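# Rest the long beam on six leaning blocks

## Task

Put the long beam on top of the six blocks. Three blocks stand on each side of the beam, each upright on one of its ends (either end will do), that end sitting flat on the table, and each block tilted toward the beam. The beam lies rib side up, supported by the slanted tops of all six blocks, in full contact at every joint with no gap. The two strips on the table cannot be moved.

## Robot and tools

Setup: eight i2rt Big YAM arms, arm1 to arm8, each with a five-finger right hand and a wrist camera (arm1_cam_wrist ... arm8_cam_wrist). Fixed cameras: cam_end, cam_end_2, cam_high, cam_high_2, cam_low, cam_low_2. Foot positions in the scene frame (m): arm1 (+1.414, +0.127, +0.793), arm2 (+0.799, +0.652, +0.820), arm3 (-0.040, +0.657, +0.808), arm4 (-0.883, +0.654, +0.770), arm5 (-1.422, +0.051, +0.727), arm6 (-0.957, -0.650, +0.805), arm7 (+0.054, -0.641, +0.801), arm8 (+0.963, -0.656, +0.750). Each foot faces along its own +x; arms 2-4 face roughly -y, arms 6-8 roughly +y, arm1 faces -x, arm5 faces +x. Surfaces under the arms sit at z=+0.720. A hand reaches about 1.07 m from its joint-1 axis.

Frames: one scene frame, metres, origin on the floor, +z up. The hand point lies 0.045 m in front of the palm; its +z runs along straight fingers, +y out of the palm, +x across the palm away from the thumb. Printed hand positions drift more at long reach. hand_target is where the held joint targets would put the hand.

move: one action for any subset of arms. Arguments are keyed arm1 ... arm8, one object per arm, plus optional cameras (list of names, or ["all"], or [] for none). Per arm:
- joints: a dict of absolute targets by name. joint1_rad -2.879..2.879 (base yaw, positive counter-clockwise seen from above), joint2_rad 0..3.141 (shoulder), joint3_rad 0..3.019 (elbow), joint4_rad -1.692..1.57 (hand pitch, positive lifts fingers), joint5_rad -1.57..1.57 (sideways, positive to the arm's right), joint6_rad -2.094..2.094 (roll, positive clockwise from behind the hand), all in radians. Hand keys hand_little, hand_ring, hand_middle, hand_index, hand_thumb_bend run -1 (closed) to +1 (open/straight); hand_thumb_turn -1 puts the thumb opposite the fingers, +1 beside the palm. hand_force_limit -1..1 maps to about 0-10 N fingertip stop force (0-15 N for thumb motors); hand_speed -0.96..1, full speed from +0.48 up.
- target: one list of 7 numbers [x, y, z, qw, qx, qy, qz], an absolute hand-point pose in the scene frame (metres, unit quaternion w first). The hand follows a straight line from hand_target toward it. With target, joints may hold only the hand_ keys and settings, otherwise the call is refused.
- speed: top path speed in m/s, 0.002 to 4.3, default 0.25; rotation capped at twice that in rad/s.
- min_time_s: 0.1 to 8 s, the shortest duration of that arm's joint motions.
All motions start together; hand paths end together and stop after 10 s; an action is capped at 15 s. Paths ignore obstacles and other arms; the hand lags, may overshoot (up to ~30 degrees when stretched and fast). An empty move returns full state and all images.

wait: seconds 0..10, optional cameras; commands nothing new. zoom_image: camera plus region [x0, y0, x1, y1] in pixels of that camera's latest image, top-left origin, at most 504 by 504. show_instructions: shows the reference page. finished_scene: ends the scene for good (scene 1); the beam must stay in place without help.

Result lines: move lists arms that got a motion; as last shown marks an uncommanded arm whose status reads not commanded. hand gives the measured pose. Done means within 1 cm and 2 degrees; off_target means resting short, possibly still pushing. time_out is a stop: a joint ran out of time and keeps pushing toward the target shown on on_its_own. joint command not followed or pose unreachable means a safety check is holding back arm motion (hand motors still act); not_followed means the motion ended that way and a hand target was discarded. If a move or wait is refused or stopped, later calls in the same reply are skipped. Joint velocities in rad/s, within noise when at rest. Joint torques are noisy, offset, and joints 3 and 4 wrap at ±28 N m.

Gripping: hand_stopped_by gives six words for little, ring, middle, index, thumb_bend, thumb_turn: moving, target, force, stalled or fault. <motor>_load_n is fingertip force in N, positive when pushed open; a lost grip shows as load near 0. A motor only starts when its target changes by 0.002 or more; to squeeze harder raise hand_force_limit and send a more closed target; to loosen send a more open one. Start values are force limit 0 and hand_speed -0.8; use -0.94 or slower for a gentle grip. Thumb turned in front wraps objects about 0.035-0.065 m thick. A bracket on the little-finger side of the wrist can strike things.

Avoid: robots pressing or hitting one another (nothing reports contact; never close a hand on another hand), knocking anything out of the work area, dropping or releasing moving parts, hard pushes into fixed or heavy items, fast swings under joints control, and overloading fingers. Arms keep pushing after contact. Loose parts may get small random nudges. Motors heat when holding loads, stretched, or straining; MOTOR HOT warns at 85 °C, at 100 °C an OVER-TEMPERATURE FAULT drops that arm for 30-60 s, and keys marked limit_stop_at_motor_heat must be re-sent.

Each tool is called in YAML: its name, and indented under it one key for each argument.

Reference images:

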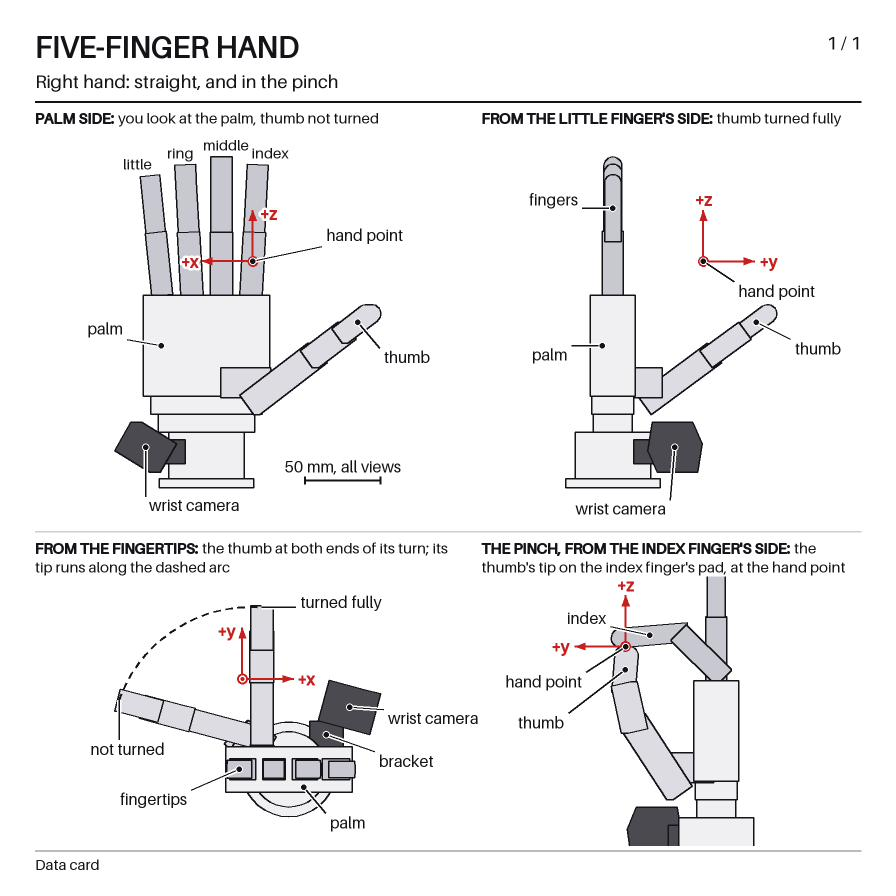

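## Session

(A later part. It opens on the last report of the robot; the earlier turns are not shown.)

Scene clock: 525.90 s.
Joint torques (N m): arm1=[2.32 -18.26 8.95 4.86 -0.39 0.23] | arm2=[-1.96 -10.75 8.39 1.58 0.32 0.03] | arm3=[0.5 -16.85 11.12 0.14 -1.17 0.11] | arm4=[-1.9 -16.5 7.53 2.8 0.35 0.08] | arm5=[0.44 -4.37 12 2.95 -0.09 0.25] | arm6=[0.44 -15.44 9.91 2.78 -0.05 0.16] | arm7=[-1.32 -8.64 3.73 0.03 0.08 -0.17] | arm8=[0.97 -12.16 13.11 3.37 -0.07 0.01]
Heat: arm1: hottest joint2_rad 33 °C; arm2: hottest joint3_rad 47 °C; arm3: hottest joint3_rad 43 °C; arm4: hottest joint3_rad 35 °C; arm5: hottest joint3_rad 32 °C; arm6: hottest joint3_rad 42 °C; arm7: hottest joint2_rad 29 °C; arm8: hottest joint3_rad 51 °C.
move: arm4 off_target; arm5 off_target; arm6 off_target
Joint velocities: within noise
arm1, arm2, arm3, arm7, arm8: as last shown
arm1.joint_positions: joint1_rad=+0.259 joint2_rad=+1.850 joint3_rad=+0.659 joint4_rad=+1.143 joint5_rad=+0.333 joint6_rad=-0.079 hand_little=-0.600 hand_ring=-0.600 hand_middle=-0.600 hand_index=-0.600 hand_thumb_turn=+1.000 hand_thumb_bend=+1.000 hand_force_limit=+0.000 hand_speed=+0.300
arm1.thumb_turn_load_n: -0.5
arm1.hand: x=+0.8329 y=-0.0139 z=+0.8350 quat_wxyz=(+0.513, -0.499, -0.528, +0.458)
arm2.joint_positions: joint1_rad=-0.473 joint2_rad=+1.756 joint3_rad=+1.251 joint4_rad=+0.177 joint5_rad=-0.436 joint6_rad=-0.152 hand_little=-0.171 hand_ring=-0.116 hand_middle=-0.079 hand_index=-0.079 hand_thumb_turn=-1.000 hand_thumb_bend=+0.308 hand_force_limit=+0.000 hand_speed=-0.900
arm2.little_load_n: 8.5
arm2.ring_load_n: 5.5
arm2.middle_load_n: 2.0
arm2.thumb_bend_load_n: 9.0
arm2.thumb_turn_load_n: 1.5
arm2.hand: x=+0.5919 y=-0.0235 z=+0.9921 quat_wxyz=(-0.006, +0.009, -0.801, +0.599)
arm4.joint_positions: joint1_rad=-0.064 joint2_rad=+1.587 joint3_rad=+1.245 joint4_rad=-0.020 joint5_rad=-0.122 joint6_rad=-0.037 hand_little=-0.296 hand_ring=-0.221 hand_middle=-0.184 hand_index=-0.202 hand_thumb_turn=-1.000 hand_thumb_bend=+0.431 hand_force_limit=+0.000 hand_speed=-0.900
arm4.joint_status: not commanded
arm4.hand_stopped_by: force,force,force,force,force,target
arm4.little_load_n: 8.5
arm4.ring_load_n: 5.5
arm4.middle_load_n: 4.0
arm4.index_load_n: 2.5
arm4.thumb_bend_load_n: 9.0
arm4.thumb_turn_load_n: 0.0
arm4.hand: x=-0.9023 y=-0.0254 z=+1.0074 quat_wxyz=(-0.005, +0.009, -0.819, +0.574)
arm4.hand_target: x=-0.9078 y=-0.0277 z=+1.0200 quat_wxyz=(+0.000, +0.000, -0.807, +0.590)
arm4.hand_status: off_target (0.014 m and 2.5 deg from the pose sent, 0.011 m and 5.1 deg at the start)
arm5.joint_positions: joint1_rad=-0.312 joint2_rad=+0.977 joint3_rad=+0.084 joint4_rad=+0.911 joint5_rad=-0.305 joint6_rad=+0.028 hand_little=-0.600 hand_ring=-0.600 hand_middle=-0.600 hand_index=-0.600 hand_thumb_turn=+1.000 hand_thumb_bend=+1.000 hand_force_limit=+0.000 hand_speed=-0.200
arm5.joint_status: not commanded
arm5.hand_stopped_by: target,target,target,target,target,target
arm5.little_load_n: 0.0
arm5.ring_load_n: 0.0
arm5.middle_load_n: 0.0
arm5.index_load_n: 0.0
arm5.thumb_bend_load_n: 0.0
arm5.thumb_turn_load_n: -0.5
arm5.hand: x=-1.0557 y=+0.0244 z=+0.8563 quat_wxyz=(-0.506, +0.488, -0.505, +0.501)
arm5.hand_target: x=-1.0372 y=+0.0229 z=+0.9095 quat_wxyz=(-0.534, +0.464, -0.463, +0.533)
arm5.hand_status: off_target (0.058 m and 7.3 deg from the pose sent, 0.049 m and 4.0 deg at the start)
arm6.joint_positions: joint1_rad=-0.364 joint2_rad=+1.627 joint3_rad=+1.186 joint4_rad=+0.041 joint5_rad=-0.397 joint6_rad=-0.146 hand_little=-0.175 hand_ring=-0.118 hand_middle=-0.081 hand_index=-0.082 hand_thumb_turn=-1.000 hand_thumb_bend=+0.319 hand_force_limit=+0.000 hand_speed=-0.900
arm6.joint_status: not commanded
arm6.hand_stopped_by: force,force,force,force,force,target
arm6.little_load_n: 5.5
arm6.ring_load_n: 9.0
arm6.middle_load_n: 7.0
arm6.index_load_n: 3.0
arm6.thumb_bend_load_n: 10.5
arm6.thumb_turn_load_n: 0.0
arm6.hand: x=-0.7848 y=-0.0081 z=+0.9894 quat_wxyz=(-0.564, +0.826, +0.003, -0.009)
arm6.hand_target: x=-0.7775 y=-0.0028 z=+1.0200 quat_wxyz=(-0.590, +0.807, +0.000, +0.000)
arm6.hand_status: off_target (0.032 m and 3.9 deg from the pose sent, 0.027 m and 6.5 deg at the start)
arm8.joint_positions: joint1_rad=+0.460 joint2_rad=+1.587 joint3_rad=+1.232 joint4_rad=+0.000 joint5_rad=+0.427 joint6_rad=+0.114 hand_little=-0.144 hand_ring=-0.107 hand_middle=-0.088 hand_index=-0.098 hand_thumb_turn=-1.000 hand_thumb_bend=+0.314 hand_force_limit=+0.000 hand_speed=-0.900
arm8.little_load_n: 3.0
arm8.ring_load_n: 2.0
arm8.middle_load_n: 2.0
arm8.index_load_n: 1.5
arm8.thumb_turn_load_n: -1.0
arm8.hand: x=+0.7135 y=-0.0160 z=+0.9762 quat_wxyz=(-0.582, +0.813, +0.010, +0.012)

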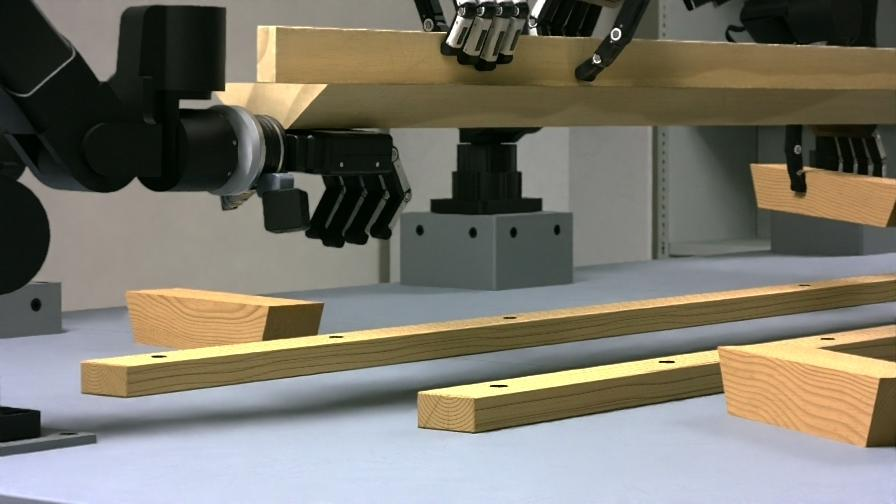

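move:
  arm6: {"target":[-0.781,-0.006,0.985,0.59,-0.807,0,0],"speed":0.04}
  arm4: {"target":[-0.904,-0.026,1.0,0,0,-0.807,0.59],"speed":0.04}
  arm5: {"target":[-1.02,0.022,0.915,0.55,-0.444,0.444,-0.55],"speed":0.04}
  cameras: ["cam_end"]

Scene clock: 527.83 s.
Joint torques (N m): arm1=[2.14 -18.26 8.87 4.94 -0.35 0.21] | arm2=[-1.55 -10.29 8.34 1.51 0.42 0.02] | arm3=[0.38 -16.73 11.15 0.17 -1.17 0.1] | arm4=[-1.61 -15.44 7.21 2.5 0.53 0.04] | arm5=[0.91 -3.6 11.92 4.46 0.11 0.35] | arm6=[0.67 -13.16 8.66 2.36 0.16 0.12] | arm7=[-1.32 -9 3.79 0.06 0.08 -0.16] | arm8=[0.91 -12.16 13.11 3.37 -0.07 0.03]
Heat: arm1: hottest joint2_rad 34 °C; arm2: hottest joint3_rad 47 °C; arm3: hottest joint3_rad 43 °C; arm4: hottest joint3_rad 34 °C; arm5: hottest joint3_rad 32 °C; arm6: hottest joint3_rad 42 °C; arm7: hottest joint2_rad 29 °C; arm8: hottest joint3_rad 50 °C.
move: arm4 done; arm5 off_target; arm6 done
Joint velocities: within noise
arm1, arm2, arm3, arm7, arm8: as last shown
arm1.joint_positions: joint1_rad=+0.260 joint2_rad=+1.850 joint3_rad=+0.659 joint4_rad=+1.143 joint5_rad=+0.331 joint6_rad=-0.079 hand_little=-0.600 hand_ring=-0.600 hand_middle=-0.600 hand_index=-0.600 hand_thumb_turn=+1.000 hand_thumb_bend=+1.000 hand_force_limit=+0.000 hand_speed=+0.300
arm1.ring_load_n: 0.5
arm1.thumb_turn_load_n: 0.0
arm1.hand: x=+0.8329 y=-0.0144 z=+0.8350 quat_wxyz=(+0.513, -0.498, -0.528, +0.459)
arm2.joint_positions: joint1_rad=-0.473 joint2_rad=+1.756 joint3_rad=+1.251 joint4_rad=+0.177 joint5_rad=-0.437 joint6_rad=-0.150 hand_little=-0.171 hand_ring=-0.116 hand_middle=-0.079 hand_index=-0.079 hand_thumb_turn=-1.000 hand_thumb_bend=+0.308 hand_force_limit=+0.000 hand_speed=-0.900
arm2.little_load_n: 7.5
arm2.ring_load_n: 5.0
arm2.middle_load_n: 2.5
arm2.thumb_bend_load_n: 9.5
arm2.thumb_turn_load_n: 2.5
arm2.hand: x=+0.5922 y=-0.0235 z=+0.9922 quat_wxyz=(-0.007, +0.009, -0.801, +0.599)
arm2.hand_target: x=+0.5812 y=-0.0247 z=+0.9751 quat_wxyz=(+0.000, +0.000, -0.807, +0.590)
arm4.joint_positions: joint1_rad=-0.064 joint2_rad=+1.585 joint3_rad=+1.209 joint4_rad=+0.042 joint5_rad=-0.118 joint6_rad=-0.029 hand_little=-0.296 hand_ring=-0.221 hand_middle=-0.184 hand_index=-0.202 hand_thumb_turn=-1.000 hand_thumb_bend=+0.431 hand_force_limit=+0.000 hand_speed=-0.900
arm4.joint_status: not commanded
arm4.hand_stopped_by: force,force,force,force,force,target
arm4.little_load_n: 11.0
arm4.ring_load_n: 7.0
arm4.middle_load_n: 4.5
arm4.index_load_n: 4.0
arm4.thumb_bend_load_n: 9.0
arm4.thumb_turn_load_n: 0.0
arm4.hand: x=-0.9025 y=-0.0245 z=+1.0019 quat_wxyz=(-0.005, +0.005, -0.811, +0.586)
arm4.hand_target: x=-0.9039 y=-0.0260 z=+1.0000 quat_wxyz=(+0.000, +0.000, -0.807, +0.590)
arm4.hand_status: done (0.003 m and 1.0 deg from the pose sent, 0.008 m and 2.5 deg at the start)
arm5.joint_positions: joint1_rad=-0.304 joint2_rad=+1.105 joint3_rad=+0.075 joint4_rad=+1.085 joint5_rad=-0.293 joint6_rad=+0.035 hand_little=-0.600 hand_ring=-0.600 hand_middle=-0.600 hand_index=-0.600 hand_thumb_turn=+1.000 hand_thumb_bend=+1.000 hand_force_limit=+0.000 hand_speed=-0.200
arm5.joint_status: not commanded
arm5.hand_stopped_by: target,target,target,target,target,target
arm5.little_load_n: 0.0
arm5.ring_load_n: 0.0
arm5.middle_load_n: 0.0
arm5.index_load_n: 0.0
arm5.thumb_bend_load_n: 0.0
arm5.thumb_turn_load_n: 0.0
arm5.hand: x=-1.0500 y=+0.0237 z=+0.8534 quat_wxyz=(-0.514, +0.479, -0.495, +0.512)
arm5.hand_target: x=-1.0254 y=+0.0232 z=+0.9143 quat_wxyz=(-0.551, +0.445, -0.444, +0.549)
arm5.hand_status: off_target (0.068 m and 9.3 deg from the pose sent, 0.069 m and 11.4 deg at the start)
arm6.joint_positions: joint1_rad=-0.364 joint2_rad=+1.629 joint3_rad=+1.136 joint4_rad=+0.148 joint5_rad=-0.397 joint6_rad=-0.140 hand_little=-0.175 hand_ring=-0.118 hand_middle=-0.081 hand_index=-0.082 hand_thumb_turn=-1.000 hand_thumb_bend=+0.319 hand_force_limit=+0.000 hand_speed=-0.900
arm6.joint_status: not commanded
arm6.hand_stopped_by: force,force,force,force,force,target
arm6.little_load_n: 10.5
arm6.ring_load_n: 12.0
arm6.middle_load_n: 6.0
arm6.index_load_n: 5.0
arm6.thumb_bend_load_n: 8.0
arm6.thumb_turn_load_n: 0.0
arm6.hand: x=-0.7851 y=-0.0081 z=+0.9832 quat_wxyz=(-0.585, +0.811, +0.007, -0.002)
arm6.hand_target: x=-0.7811 y=-0.0061 z=+0.9849 quat_wxyz=(-0.590, +0.807, +0.000, +0.000)
arm6.hand_status: done (0.005 m and 1.1 deg from the pose sent, 0.006 m and 3.9 deg at the start)
arm7.ring_load_n: 5.0
arm8.joint_positions: joint1_rad=+0.460 joint2_rad=+1.587 joint3_rad=+1.232 joint4_rad=+0.000 joint5_rad=+0.427 joint6_rad=+0.112 hand_little=-0.144 hand_ring=-0.107 hand_middle=-0.088 hand_index=-0.098 hand_thumb_turn=-1.000 hand_thumb_bend=+0.314 hand_force_limit=+0.000 hand_speed=-0.900
arm8.little_load_n: 3.5
arm8.index_load_n: 1.0
arm8.thumb_bend_load_n: 14.0
arm8.hand: x=+0.7137 y=-0.0161 z=+0.9761 quat_wxyz=(-0.582, +0.813, +0.011, +0.013)

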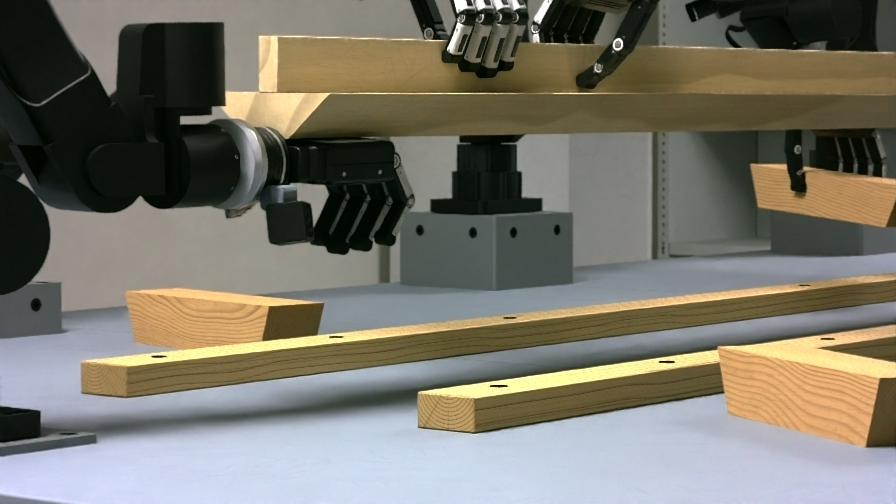

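move:
  arm5: {"target":[-1.02,0.022,0.905,0.55,-0.444,0.444,-0.55],"speed":0.04}
  arm1: {"target":[0.80,-0.04,0.908,0.534,-0.464,-0.464,0.534],"speed":0.04}
  cameras: ["cam_end","cam_end_2","cam_high","cam_high_2"]

zoom_image:
  camera: "cam_high"
  region: [220, 180, 420, 330]

zoom_image:
  camera: "cam_high_2"
  region: [270, 160, 470, 330]

Scene clock: 536.73 s.
Joint torques (N m): arm1=[1.55 -15.68 10.22 4.62 -0.38 0.2] | arm2=[-1.26 -10.75 8.55 1.61 0.42 -0.01] | arm3=[0.38 -16.79 11.15 0.13 -1.17 0.11] | arm4=[-1.32 -15.62 7.36 2.52 0.54 0] | arm5=[0.85 -3.37 10.97 4.15 0.14 0.34] | arm6=[0.67 -13.39 8.64 2.3 0.15 0.12] | arm7=[-1.2 -8.76 3.75 0.06 0.08 -0.15] | arm8=[0.97 -12.28 13.27 3.37 -0.07 0.05]
Heat: arm1: hottest joint2_rad 34 °C; arm2: hottest joint3_rad 46 °C; arm3: hottest joint3_rad 43 °C; arm4: hottest joint3_rad 33 °C; arm5: hottest joint3_rad 32 °C; arm6: hottest joint3_rad 41 °C; arm7: hottest joint2_rad 29 °C; arm8: hottest joint3_rad 49 °C.
move: arm1 off_target; arm5 off_target
Joint velocities: within noise
arm1.joint_positions: joint1_rad=+0.260 joint2_rad=+1.872 joint3_rad=+0.658 joint4_rad=+1.189 joint5_rad=+0.325 joint6_rad=-0.079 hand_little=-0.600 hand_ring=-0.600 hand_middle=-0.600 hand_index=-0.600 hand_thumb_turn=+1.000 hand_thumb_bend=+1.000 hand_force_limit=+0.000 hand_speed=+0.300
arm1.joint_status: not commanded
arm1.hand_stopped_by: target,target,target,target,target,target
arm1.little_load_n: 0.0
arm1.ring_load_n: 0.0
arm1.middle_load_n: 0.0
arm1.index_load_n: 0.0
arm1.thumb_bend_load_n: 0.0
arm1.thumb_turn_load_n: 0.0
arm1.hand: x=+0.8321 y=-0.0159 z=+0.8342 quat_wxyz=(+0.515, -0.493, -0.522, +0.467)
arm1.hand_target: x=+0.8066 y=-0.0379 z=+0.9083 quat_wxyz=(+0.533, -0.464, -0.465, +0.534)
arm1.hand_status: off_target (0.084 m and 10.9 deg from the pose sent, 0.084 m and 12.3 deg at the start)
arm2.joint_positions: joint1_rad=-0.473 joint2_rad=+1.758 joint3_rad=+1.251 joint4_rad=+0.177 joint5_rad=-0.438 joint6_rad=-0.150 hand_little=-0.171 hand_ring=-0.116 hand_middle=-0.079 hand_index=-0.079 hand_thumb_turn=-1.000 hand_thumb_bend=+0.308 hand_force_limit=+0.000 hand_speed=-0.900
arm2.joint_status: not commanded
arm2.hand_stopped_by: force,force,force,force,force,target
arm2.little_load_n: 7.0
arm2.ring_load_n: 4.5
arm2.middle_load_n: 2.0
arm2.index_load_n: 3.0
arm2.thumb_bend_load_n: 10.0
arm2.thumb_turn_load_n: 2.5
arm2.hand: x=+0.5924 y=-0.0236 z=+0.9904 quat_wxyz=(-0.008, +0.009, -0.801, +0.598)
arm2.hand_target: x=+0.5812 y=-0.0247 z=+0.9751 quat_wxyz=(+0.000, +0.000, -0.807, +0.590)
arm2.hand_status: not commanded
arm3.joint_positions: joint1_rad=-0.065 joint2_rad=+1.598 joint3_rad=+1.021 joint4_rad=-0.869 joint5_rad=-0.885 joint6_rad=-1.315 hand_little=+0.325 hand_ring=+0.340 hand_middle=+0.347 hand_index=+0.347 hand_thumb_turn=-1.000 hand_thumb_bend=+0.460 hand_force_limit=-0.200 hand_speed=-0.920
arm3.joint_status: not commanded
arm3.hand_stopped_by: force,force,force,force,force,target
arm3.little_load_n: 3.5
arm3.ring_load_n: 3.0
arm3.middle_load_n: 3.0
arm3.index_load_n: 3.5
arm3.thumb_bend_load_n: 12.0
arm3.thumb_turn_load_n: 5.5
arm3.hand: x=+0.0370 y=+0.2429 z=+0.8667 quat_wxyz=(-0.288, +0.537, -0.725, +0.320)
arm3.hand_target: x=+0.0411 y=+0.2199 z=+0.9001 quat_wxyz=(-0.269, +0.549, -0.710, +0.348)
arm3.hand_status: not commanded
arm4, arm6: as last shown
arm4.joint_positions: joint1_rad=-0.063 joint2_rad=+1.585 joint3_rad=+1.207 joint4_rad=+0.042 joint5_rad=-0.118 joint6_rad=-0.028 hand_little=-0.296 hand_ring=-0.221 hand_middle=-0.184 hand_index=-0.202 hand_thumb_turn=-1.000 hand_thumb_bend=+0.431 hand_force_limit=+0.000 hand_speed=-0.900
arm4.little_load_n: 10.5
arm4.ring_load_n: 6.5
arm4.middle_load_n: 5.0
arm4.index_load_n: 3.5
arm4.hand: x=-0.9022 y=-0.0239 z=+1.0008 quat_wxyz=(-0.005, +0.005, -0.811, +0.585)
arm4.hand_target: x=-0.9041 y=-0.0260 z=+1.0000 quat_wxyz=(+0.000, +0.000, -0.807, +0.590)
arm5.joint_positions: joint1_rad=-0.302 joint2_rad=+1.170 joint3_rad=+0.071 joint4_rad=+1.175 joint5_rad=-0.293 joint6_rad=+0.036 hand_little=-0.600 hand_ring=-0.600 hand_middle=-0.600 hand_index=-0.600 hand_thumb_turn=+1.000 hand_thumb_bend=+1.000 hand_force_limit=+0.000 hand_speed=-0.200
arm5.joint_status: not commanded
arm5.hand_stopped_by: target,target,target,target,target,target
arm5.little_load_n: 0.0
arm5.ring_load_n: 0.0
arm5.middle_load_n: 0.0
arm5.index_load_n: 0.0
arm5.thumb_bend_load_n: 0.0
arm5.thumb_turn_load_n: 0.0
arm5.hand: x=-1.0481 y=+0.0239 z=+0.8521 quat_wxyz=(-0.518, +0.476, -0.488, +0.517)
arm5.hand_target: x=-1.0244 y=+0.0229 z=+0.9046 quat_wxyz=(-0.550, +0.445, -0.444, +0.549)
arm5.hand_status: off_target (0.060 m and 8.2 deg from the pose sent, 0.060 m and 9.3 deg at the start)
arm6.joint_positions: joint1_rad=-0.364 joint2_rad=+1.632 joint3_rad=+1.136 joint4_rad=+0.151 joint5_rad=-0.396 joint6_rad=-0.140 hand_little=-0.175 hand_ring=-0.118 hand_middle=-0.081 hand_index=-0.082 hand_thumb_turn=-1.000 hand_thumb_bend=+0.319 hand_force_limit=+0.000 hand_speed=-0.900
arm6.little_load_n: 11.5
arm6.ring_load_n: 12.5
arm6.middle_load_n: 6.5
arm6.thumb_bend_load_n: 8.5
arm6.hand: x=-0.7848 y=-0.0076 z=+0.9818 quat_wxyz=(-0.584, +0.811, +0.007, -0.002)
arm6.hand_target: x=-0.7811 y=-0.0061 z=+0.9850 quat_wxyz=(-0.590, +0.807, +0.000, +0.000)
arm7.joint_positions: joint1_rad=-0.775 joint2_rad=+1.693 joint3_rad=+0.672 joint4_rad=-0.940 joint5_rad=-0.881 joint6_rad=-2.039 hand_little=+0.297 hand_ring=+0.307 hand_middle=+0.311 hand_index=+0.317 hand_thumb_turn=-1.000 hand_thumb_bend=+0.537 hand_force_limit=+0.000 hand_speed=-0.930
arm7.joint_status: not commanded
arm7.hand_stopped_by: force,force,force,force,force,target
arm7.little_load_n: 4.5
arm7.ring_load_n: 5.0
arm7.middle_load_n: 5.0
arm7.index_load_n: 6.0
arm7.thumb_bend_load_n: 20.0
arm7.thumb_turn_load_n: 6.0
arm7.hand: x=+0.1528 y=-0.3985 z=+0.7429 quat_wxyz=(-0.386, +0.772, +0.447, -0.235)
arm7.hand_target: x=+0.1600 y=-0.4010 z=+0.7410 quat_wxyz=(-0.382, +0.774, +0.453, -0.224)
arm7.hand_status: not commanded
arm8.joint_positions: joint1_rad=+0.460 joint2_rad=+1.588 joint3_rad=+1.230 joint4_rad=+0.000 joint5_rad=+0.427 joint6_rad=+0.110 hand_little=-0.144 hand_ring=-0.107 hand_middle=-0.088 hand_index=-0.098 hand_thumb_turn=-1.000 hand_thumb_bend=+0.314 hand_force_limit=+0.000 hand_speed=-0.900
arm8.joint_status: not commanded
arm8.hand_stopped_by: force,force,force,force,force,target
arm8.little_load_n: 4.0
arm8.ring_load_n: 2.0
arm8.middle_load_n: 2.5
arm8.index_load_n: 1.0
arm8.thumb_bend_load_n: 13.5
arm8.thumb_turn_load_n: -1.0
arm8.hand: x=+0.7139 y=-0.0165 z=+0.9742 quat_wxyz=(-0.580, +0.814, +0.012, +0.014)
arm8.hand_target: x=+0.7057 y=-0.0055 z=+0.9752 quat_wxyz=(-0.590, +0.807, +0.000, +0.000)
arm8.hand_status: not commanded

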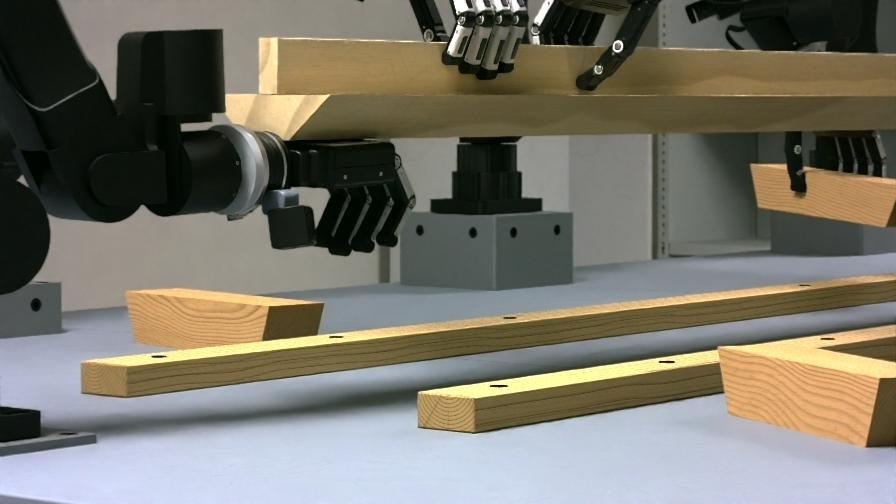

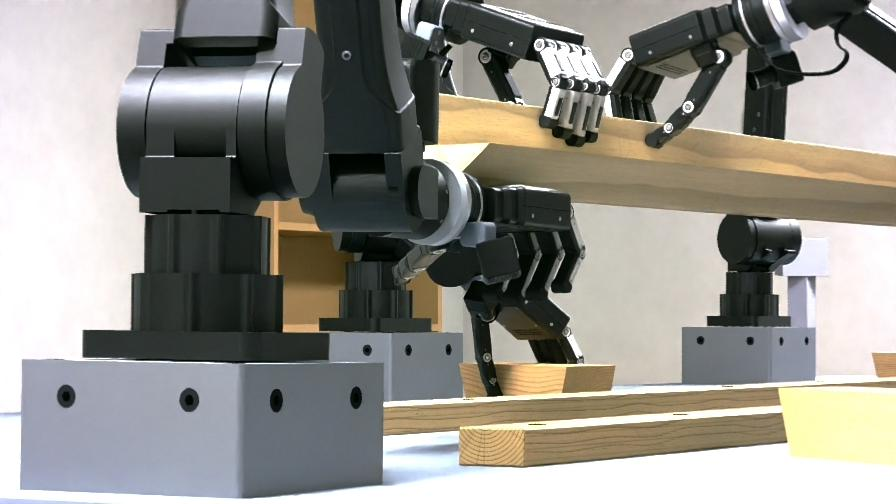

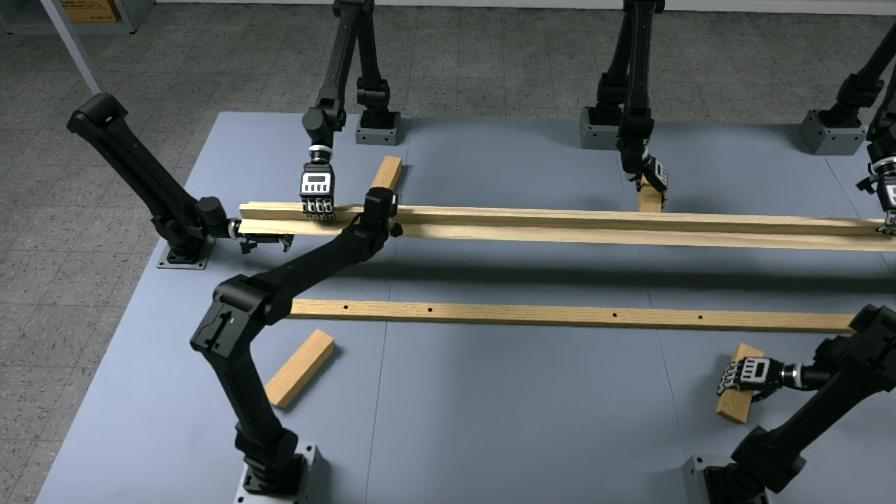

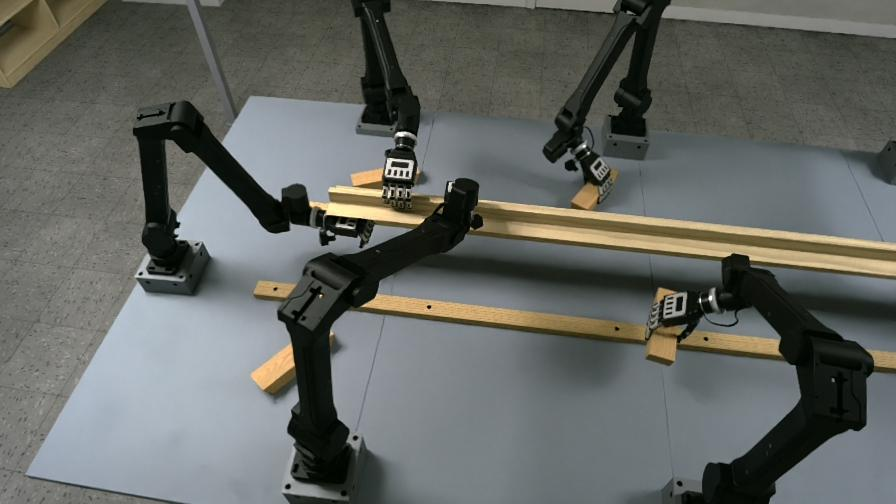

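Scaled by 2.520 from the camera's image (finer frame: 1280x720).

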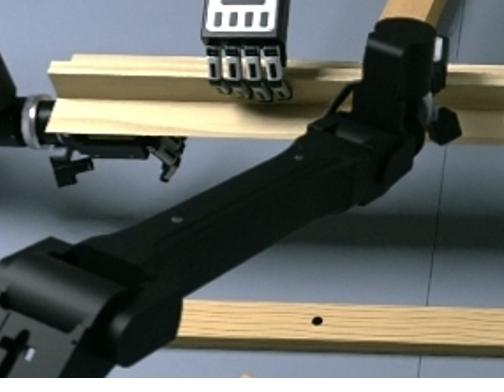

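Scaled by 2.520 from the camera's image (finer frame: 1280x720).

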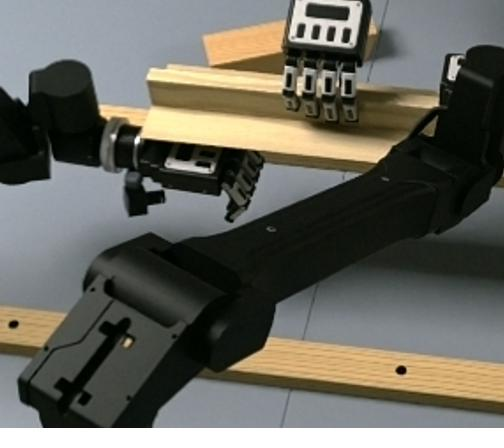

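zoom_image:
  camera: "cam_high_2"
  region: [640, 200, 896, 400]

zoom_image:
  camera: "cam_high_2"
  region: [470, 190, 640, 350]

zoom_image:
  camera: "cam_high"
  region: [400, 190, 650, 350]

Scaled by 1.969 from the camera's image (finer frame: 1280x720).

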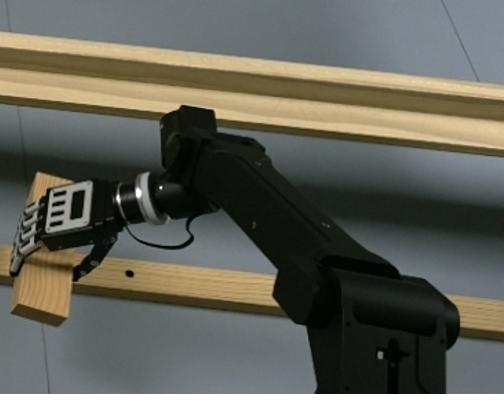

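Scaled by 2.965 from the camera's image (finer frame: 1280x720).

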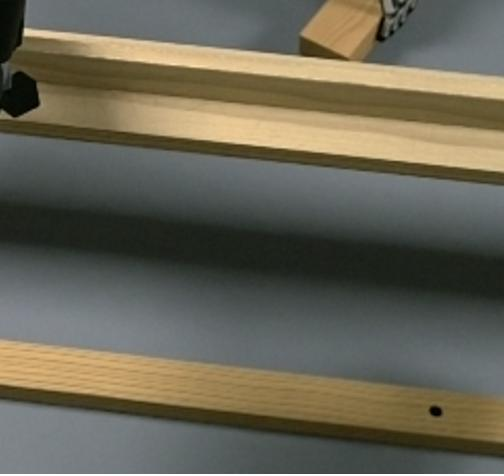

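Scaled by 2.016 from the camera's image (finer frame: 1280x720).

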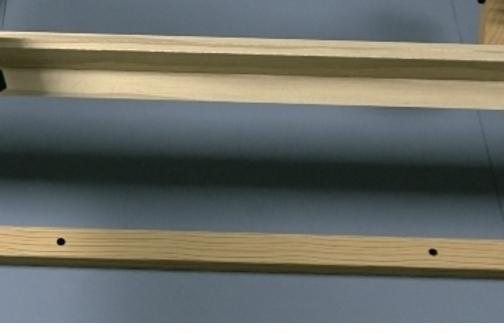

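move:
  arm1: {"target":[0.80,-0.022,0.895,0.534,-0.464,-0.464,0.534],"speed":0.04}
  arm8: {"target":[0.710,0.012,0.966,0.59,-0.807,0,0],"speed":0.04}
  arm2: {"target":[0.588,-0.006,0.966,0,0,-0.807,0.59],"speed":0.04}
  arm5: {"target":[-1.02,0.034,0.895,0.55,-0.444,0.444,-0.55],"speed":0.04}
  arm6: {"target":[-0.781,0.006,0.976,0.59,-0.807,0,0],"speed":0.04}
  arm4: {"target":[-0.904,-0.014,0.990,0,0,-0.807,0.59],"speed":0.04}
  cameras: ["cam_end","cam_end_2","cam_high","cam_high_2"]

zoom_image:
  camera: "cam_high"
  region: [400, 190, 650, 350]

zoom_image:
  camera: "cam_high_2"
  region: [470, 190, 640, 350]

zoom_image:
  camera: "cam_high_2"
  region: [240, 170, 440, 320]

Scene clock: 547.57 s.
Joint torques (N m): arm1=[0.26 -17.08 8.72 5.04 -0.43 0.25] | arm2=[-1.96 -12.57 6.22 1.63 0.07 0.04] | arm3=[0.38 -16.73 11.14 0.16 -1.17 0.11] | arm4=[-1.2 -16.67 6.53 2.21 0.52 0] | arm5=[1.61 -4.54 10.02 4.56 -0.12 0.22] | arm6=[1.38 -13.51 9.92 1.73 0.2 0.12] | arm7=[-1.26 -8.59 3.77 0.05 0.1 -0.17] | arm8=[0.32 -12.45 15.34 3.02 -0.12 -0.03]
Heat: arm1: hottest joint2_rad 33 °C; arm2: hottest joint3_rad 46 °C; arm3: hottest joint3_rad 43 °C; arm4: hottest joint3_rad 32 °C; arm5: hottest joint3_rad 33 °C; arm6: hottest joint3_rad 40 °C; arm7: hottest joint2_rad 29 °C; arm8: hottest joint3_rad 50 °C.
move: arm1 off_target; arm2 off_target; arm4 done; arm5 off_target; arm6 off_target; arm8 off_target
Joint velocities: within noise
arm1.joint_positions: joint1_rad=+0.235 joint2_rad=+1.921 joint3_rad=+0.658 joint4_rad=+1.228 joint5_rad=+0.286 joint6_rad=-0.079 hand_little=-0.600 hand_ring=-0.600 hand_middle=-0.600 hand_index=-0.600 hand_thumb_turn=+1.000 hand_thumb_bend=+1.000 hand_force_limit=+0.000 hand_speed=+0.300
arm1.joint_status: not commanded
arm1.hand_stopped_by: target,target,target,target,target,target
arm1.little_load_n: 0.0
arm1.ring_load_n: 0.0
arm1.middle_load_n: 0.0
arm1.index_load_n: 0.0
arm1.thumb_bend_load_n: 0.0
arm1.thumb_turn_load_n: 0.0
arm1.hand: x=+0.8316 y=-0.0090 z=+0.8164 quat_wxyz=(+0.510, -0.491, -0.529, +0.468)
arm1.hand_target: x=+0.8057 y=-0.0201 z=+0.8944 quat_wxyz=(+0.533, -0.463, -0.465, +0.534)
arm1.hand_status: off_target (0.086 m and 11.4 deg from the pose sent, 0.069 m and 10.9 deg at the start)
arm2.joint_positions: joint1_rad=-0.473 joint2_rad=+1.758 joint3_rad=+1.202 joint4_rad=+0.217 joint5_rad=-0.432 joint6_rad=-0.154 hand_little=-0.171 hand_ring=-0.116 hand_middle=-0.079 hand_index=-0.079 hand_thumb_turn=-1.000 hand_thumb_bend=+0.308 hand_force_limit=+0.000 hand_speed=-0.900
arm2.joint_status: not commanded
arm2.hand_stopped_by: force,force,force,force,force,target
arm2.little_load_n: 10.0
arm2.ring_load_n: 6.5
arm2.middle_load_n: 2.5
arm2.index_load_n: 2.5
arm2.thumb_bend_load_n: 9.5
arm2.thumb_turn_load_n: 1.5
arm2.hand: x=+0.5956 y=-0.0140 z=+0.9717 quat_wxyz=(-0.006, +0.007, -0.804, +0.594)
arm2.hand_target: x=+0.5882 y=-0.0061 z=+0.9660 quat_wxyz=(+0.000, +0.000, -0.807, +0.590)
arm2.hand_status: off_target (0.012 m and 1.2 deg from the pose sent, 0.030 m and 1.8 deg at the start)
arm3, arm7: as last shown
arm3.thumb_bend_load_n: 12.5
arm4.joint_positions: joint1_rad=-0.063 joint2_rad=+1.583 joint3_rad=+1.165 joint4_rad=+0.083 joint5_rad=-0.120 joint6_rad=-0.028 hand_little=-0.296 hand_ring=-0.221 hand_middle=-0.184 hand_index=-0.202 hand_thumb_turn=-1.000 hand_thumb_bend=+0.431 hand_force_limit=+0.000 hand_speed=-0.900
arm4.joint_status: not commanded
arm4.hand_stopped_by: force,force,force,force,force,target
arm4.little_load_n: 10.5
arm4.ring_load_n: 6.5
arm4.middle_load_n: 4.5
arm4.index_load_n: 3.5
arm4.thumb_bend_load_n: 9.0
arm4.thumb_turn_load_n: 0.0
arm4.hand: x=-0.9013 y=-0.0175 z=+0.9870 quat_wxyz=(-0.006, +0.006, -0.811, +0.585)
arm4.hand_target: x=-0.9041 y=-0.0141 z=+0.9901 quat_wxyz=(+0.000, +0.000, -0.807, +0.590)
arm4.hand_status: done (0.005 m and 1.1 deg from the pose sent, 0.015 m and 1.1 deg at the start)
arm5.joint_positions: joint1_rad=-0.251 joint2_rad=+1.243 joint3_rad=+0.057 joint4_rad=+1.244 joint5_rad=-0.229 joint6_rad=+0.038 hand_little=-0.600 hand_ring=-0.600 hand_middle=-0.600 hand_index=-0.600 hand_thumb_turn=+1.000 hand_thumb_bend=+1.000 hand_force_limit=+0.000 hand_speed=-0.200
arm5.joint_status: not commanded
arm5.hand_stopped_by: target,target,target,target,target,target
arm5.little_load_n: 0.0
arm5.ring_load_n: 0.0
arm5.middle_load_n: 0.0
arm5.index_load_n: 0.0
arm5.thumb_bend_load_n: 0.0
arm5.thumb_turn_load_n: 0.0
arm5.hand: x=-1.0485 y=+0.0315 z=+0.8392 quat_wxyz=(-0.513, +0.474, -0.498, +0.514)
arm5.hand_target: x=-1.0246 y=+0.0348 z=+0.8942 quat_wxyz=(-0.550, +0.445, -0.444, +0.549)
arm5.hand_status: off_target (0.063 m and 9.3 deg from the pose sent, 0.052 m and 8.2 deg at the start)
arm6.joint_positions: joint1_rad=-0.364 joint2_rad=+1.666 joint3_rad=+1.138 joint4_rad=+0.184 joint5_rad=-0.389 joint6_rad=-0.137 hand_little=-0.175 hand_ring=-0.118 hand_middle=-0.081 hand_index=-0.082 hand_thumb_turn=-1.000 hand_thumb_bend=+0.319 hand_force_limit=+0.000 hand_speed=-0.900
arm6.joint_status: not commanded
arm6.hand_stopped_by: force,force,force,force,force,target
arm6.little_load_n: 13.5
arm6.ring_load_n: 14.0
arm6.middle_load_n: 7.0
arm6.index_load_n: 4.5
arm6.thumb_bend_load_n: 8.5
arm6.thumb_turn_load_n: 0.0
arm6.hand: x=-0.7808 y=-0.0013 z=+0.9680 quat_wxyz=(-0.585, +0.811, +0.003, +0.000)
arm6.hand_target: x=-0.7811 y=+0.0058 z=+0.9762 quat_wxyz=(-0.590, +0.807, +0.000, +0.000)
arm6.hand_status: off_target (0.011 m and 0.9 deg from the pose sent, 0.015 m and 1.1 deg at the start)
arm7.little_load_n: 5.0
arm7.ring_load_n: 4.5
arm7.index_load_n: 5.5
arm7.thumb_bend_load_n: 19.5
arm8.joint_positions: joint1_rad=+0.448 joint2_rad=+1.625 joint3_rad=+1.230 joint4_rad=+0.029 joint5_rad=+0.408 joint6_rad=+0.110 hand_little=-0.144 hand_ring=-0.107 hand_middle=-0.088 hand_index=-0.098 hand_thumb_turn=-1.000 hand_thumb_bend=+0.314 hand_force_limit=+0.000 hand_speed=-0.900
arm8.joint_status: not commanded
arm8.hand_stopped_by: force,force,force,force,force,target
arm8.little_load_n: 3.0
arm8.ring_load_n: 2.0
arm8.middle_load_n: 2.5
arm8.index_load_n: 1.5
arm8.thumb_bend_load_n: 13.5
arm8.thumb_turn_load_n: -1.0
arm8.hand: x=+0.7147 y=-0.0077 z=+0.9557 quat_wxyz=(-0.576, +0.817, +0.014, +0.011)
arm8.hand_target: x=+0.7106 y=+0.0107 z=+0.9663 quat_wxyz=(-0.590, +0.807, +0.000, +0.000)
arm8.hand_status: off_target (0.023 m and 2.8 deg from the pose sent, 0.030 m and 2.5 deg at the start)

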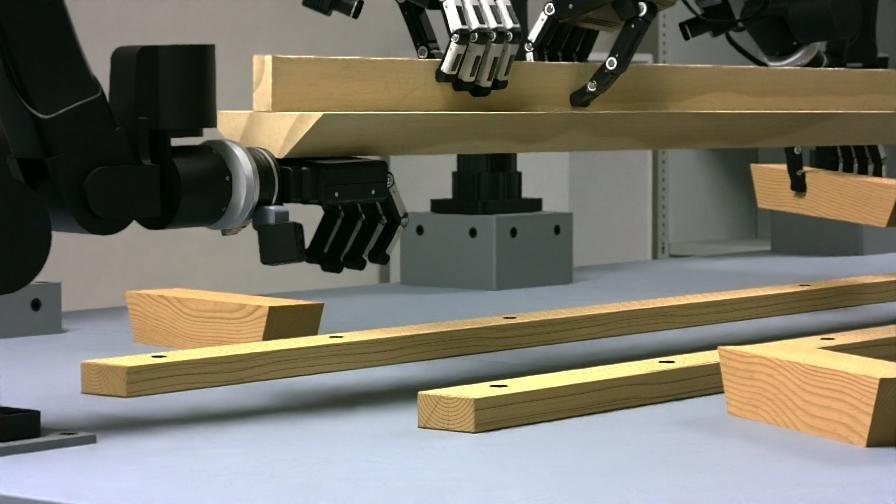

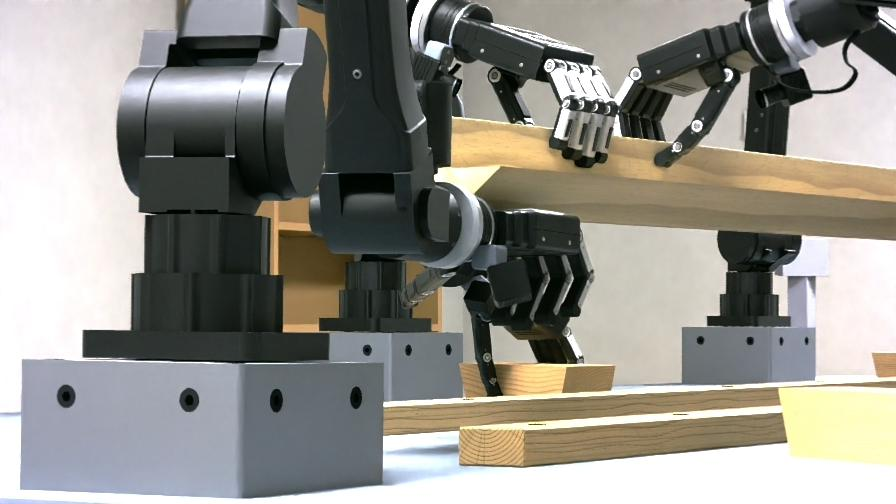

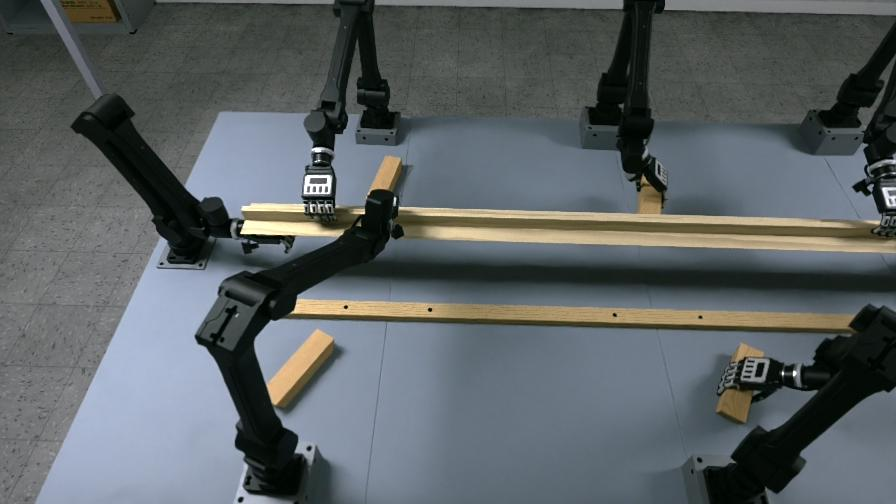

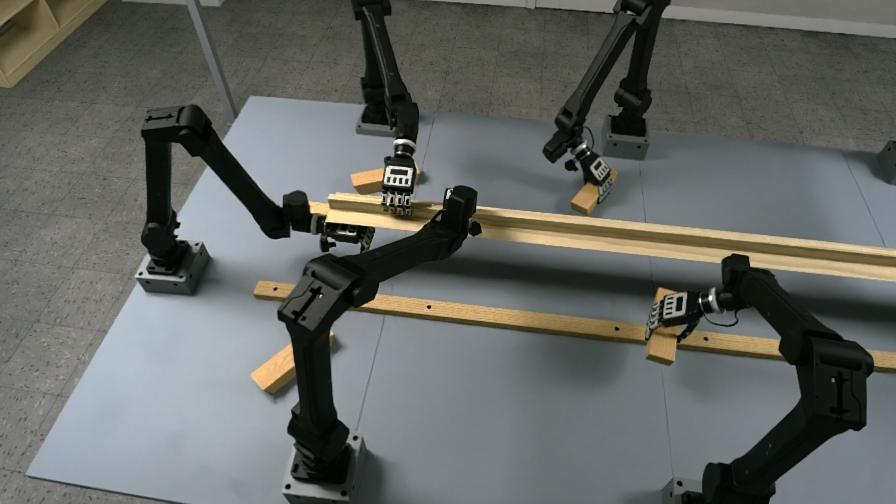

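Scaled by 2.016 from the camera's image (finer frame: 1280x720).

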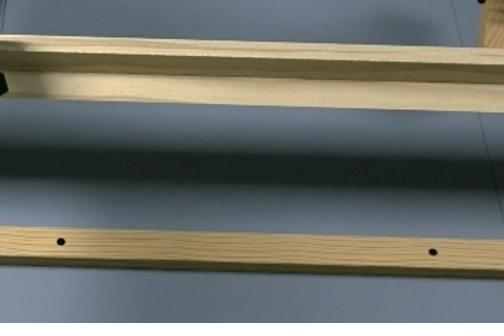

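Scaled by 2.965 from the camera's image (finer frame: 1280x720).

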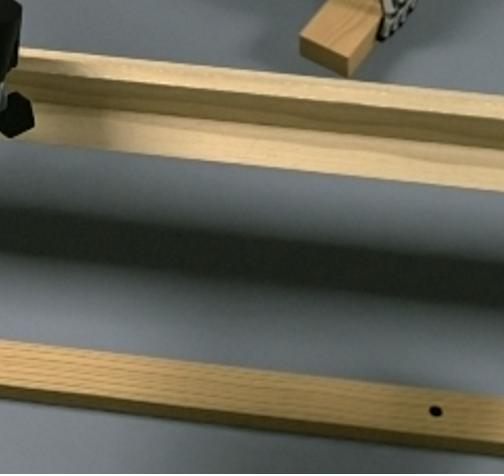

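Scaled by 2.520 from the camera's image (finer frame: 1280x720).

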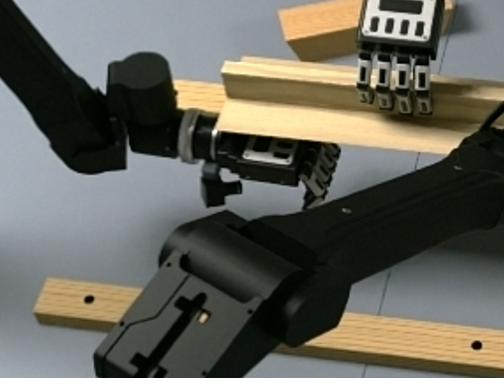

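zoom_image:
  camera: "cam_end"
  region: [646, 260, 896, 440]

zoom_image:
  camera: "cam_end"
  region: [396, 330, 646, 440]

zoom_image:
  camera: "cam_end_2"
  region: [380, 360, 630, 490]

zoom_image:
  camera: "cam_end_2"
  region: [640, 180, 896, 440]

Scaled by 2.016 from the camera's image (finer frame: 1280x720).

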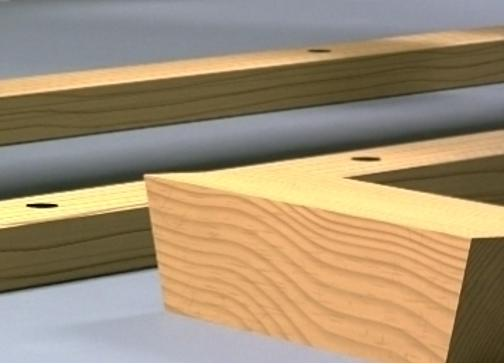

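Scaled by 2.016 from the camera's image (finer frame: 1280x720).

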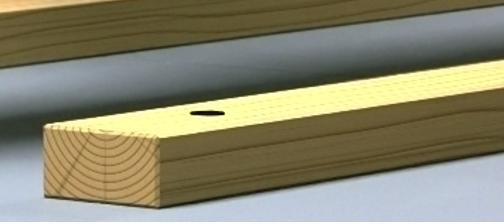

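Scaled by 2.016 from the camera's image (finer frame: 1280x720).

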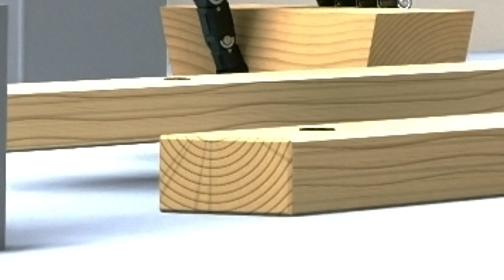

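Scaled by 1.938 from the camera's image (finer frame: 1280x720).

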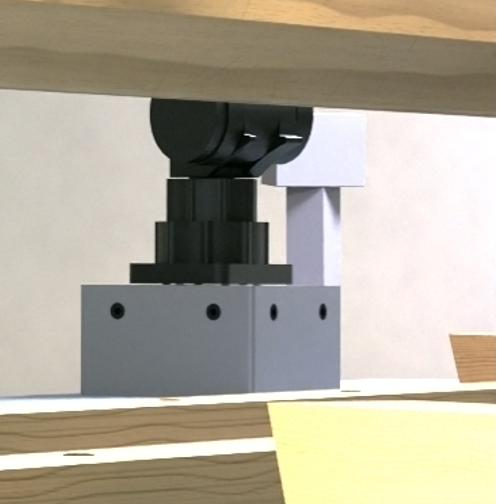

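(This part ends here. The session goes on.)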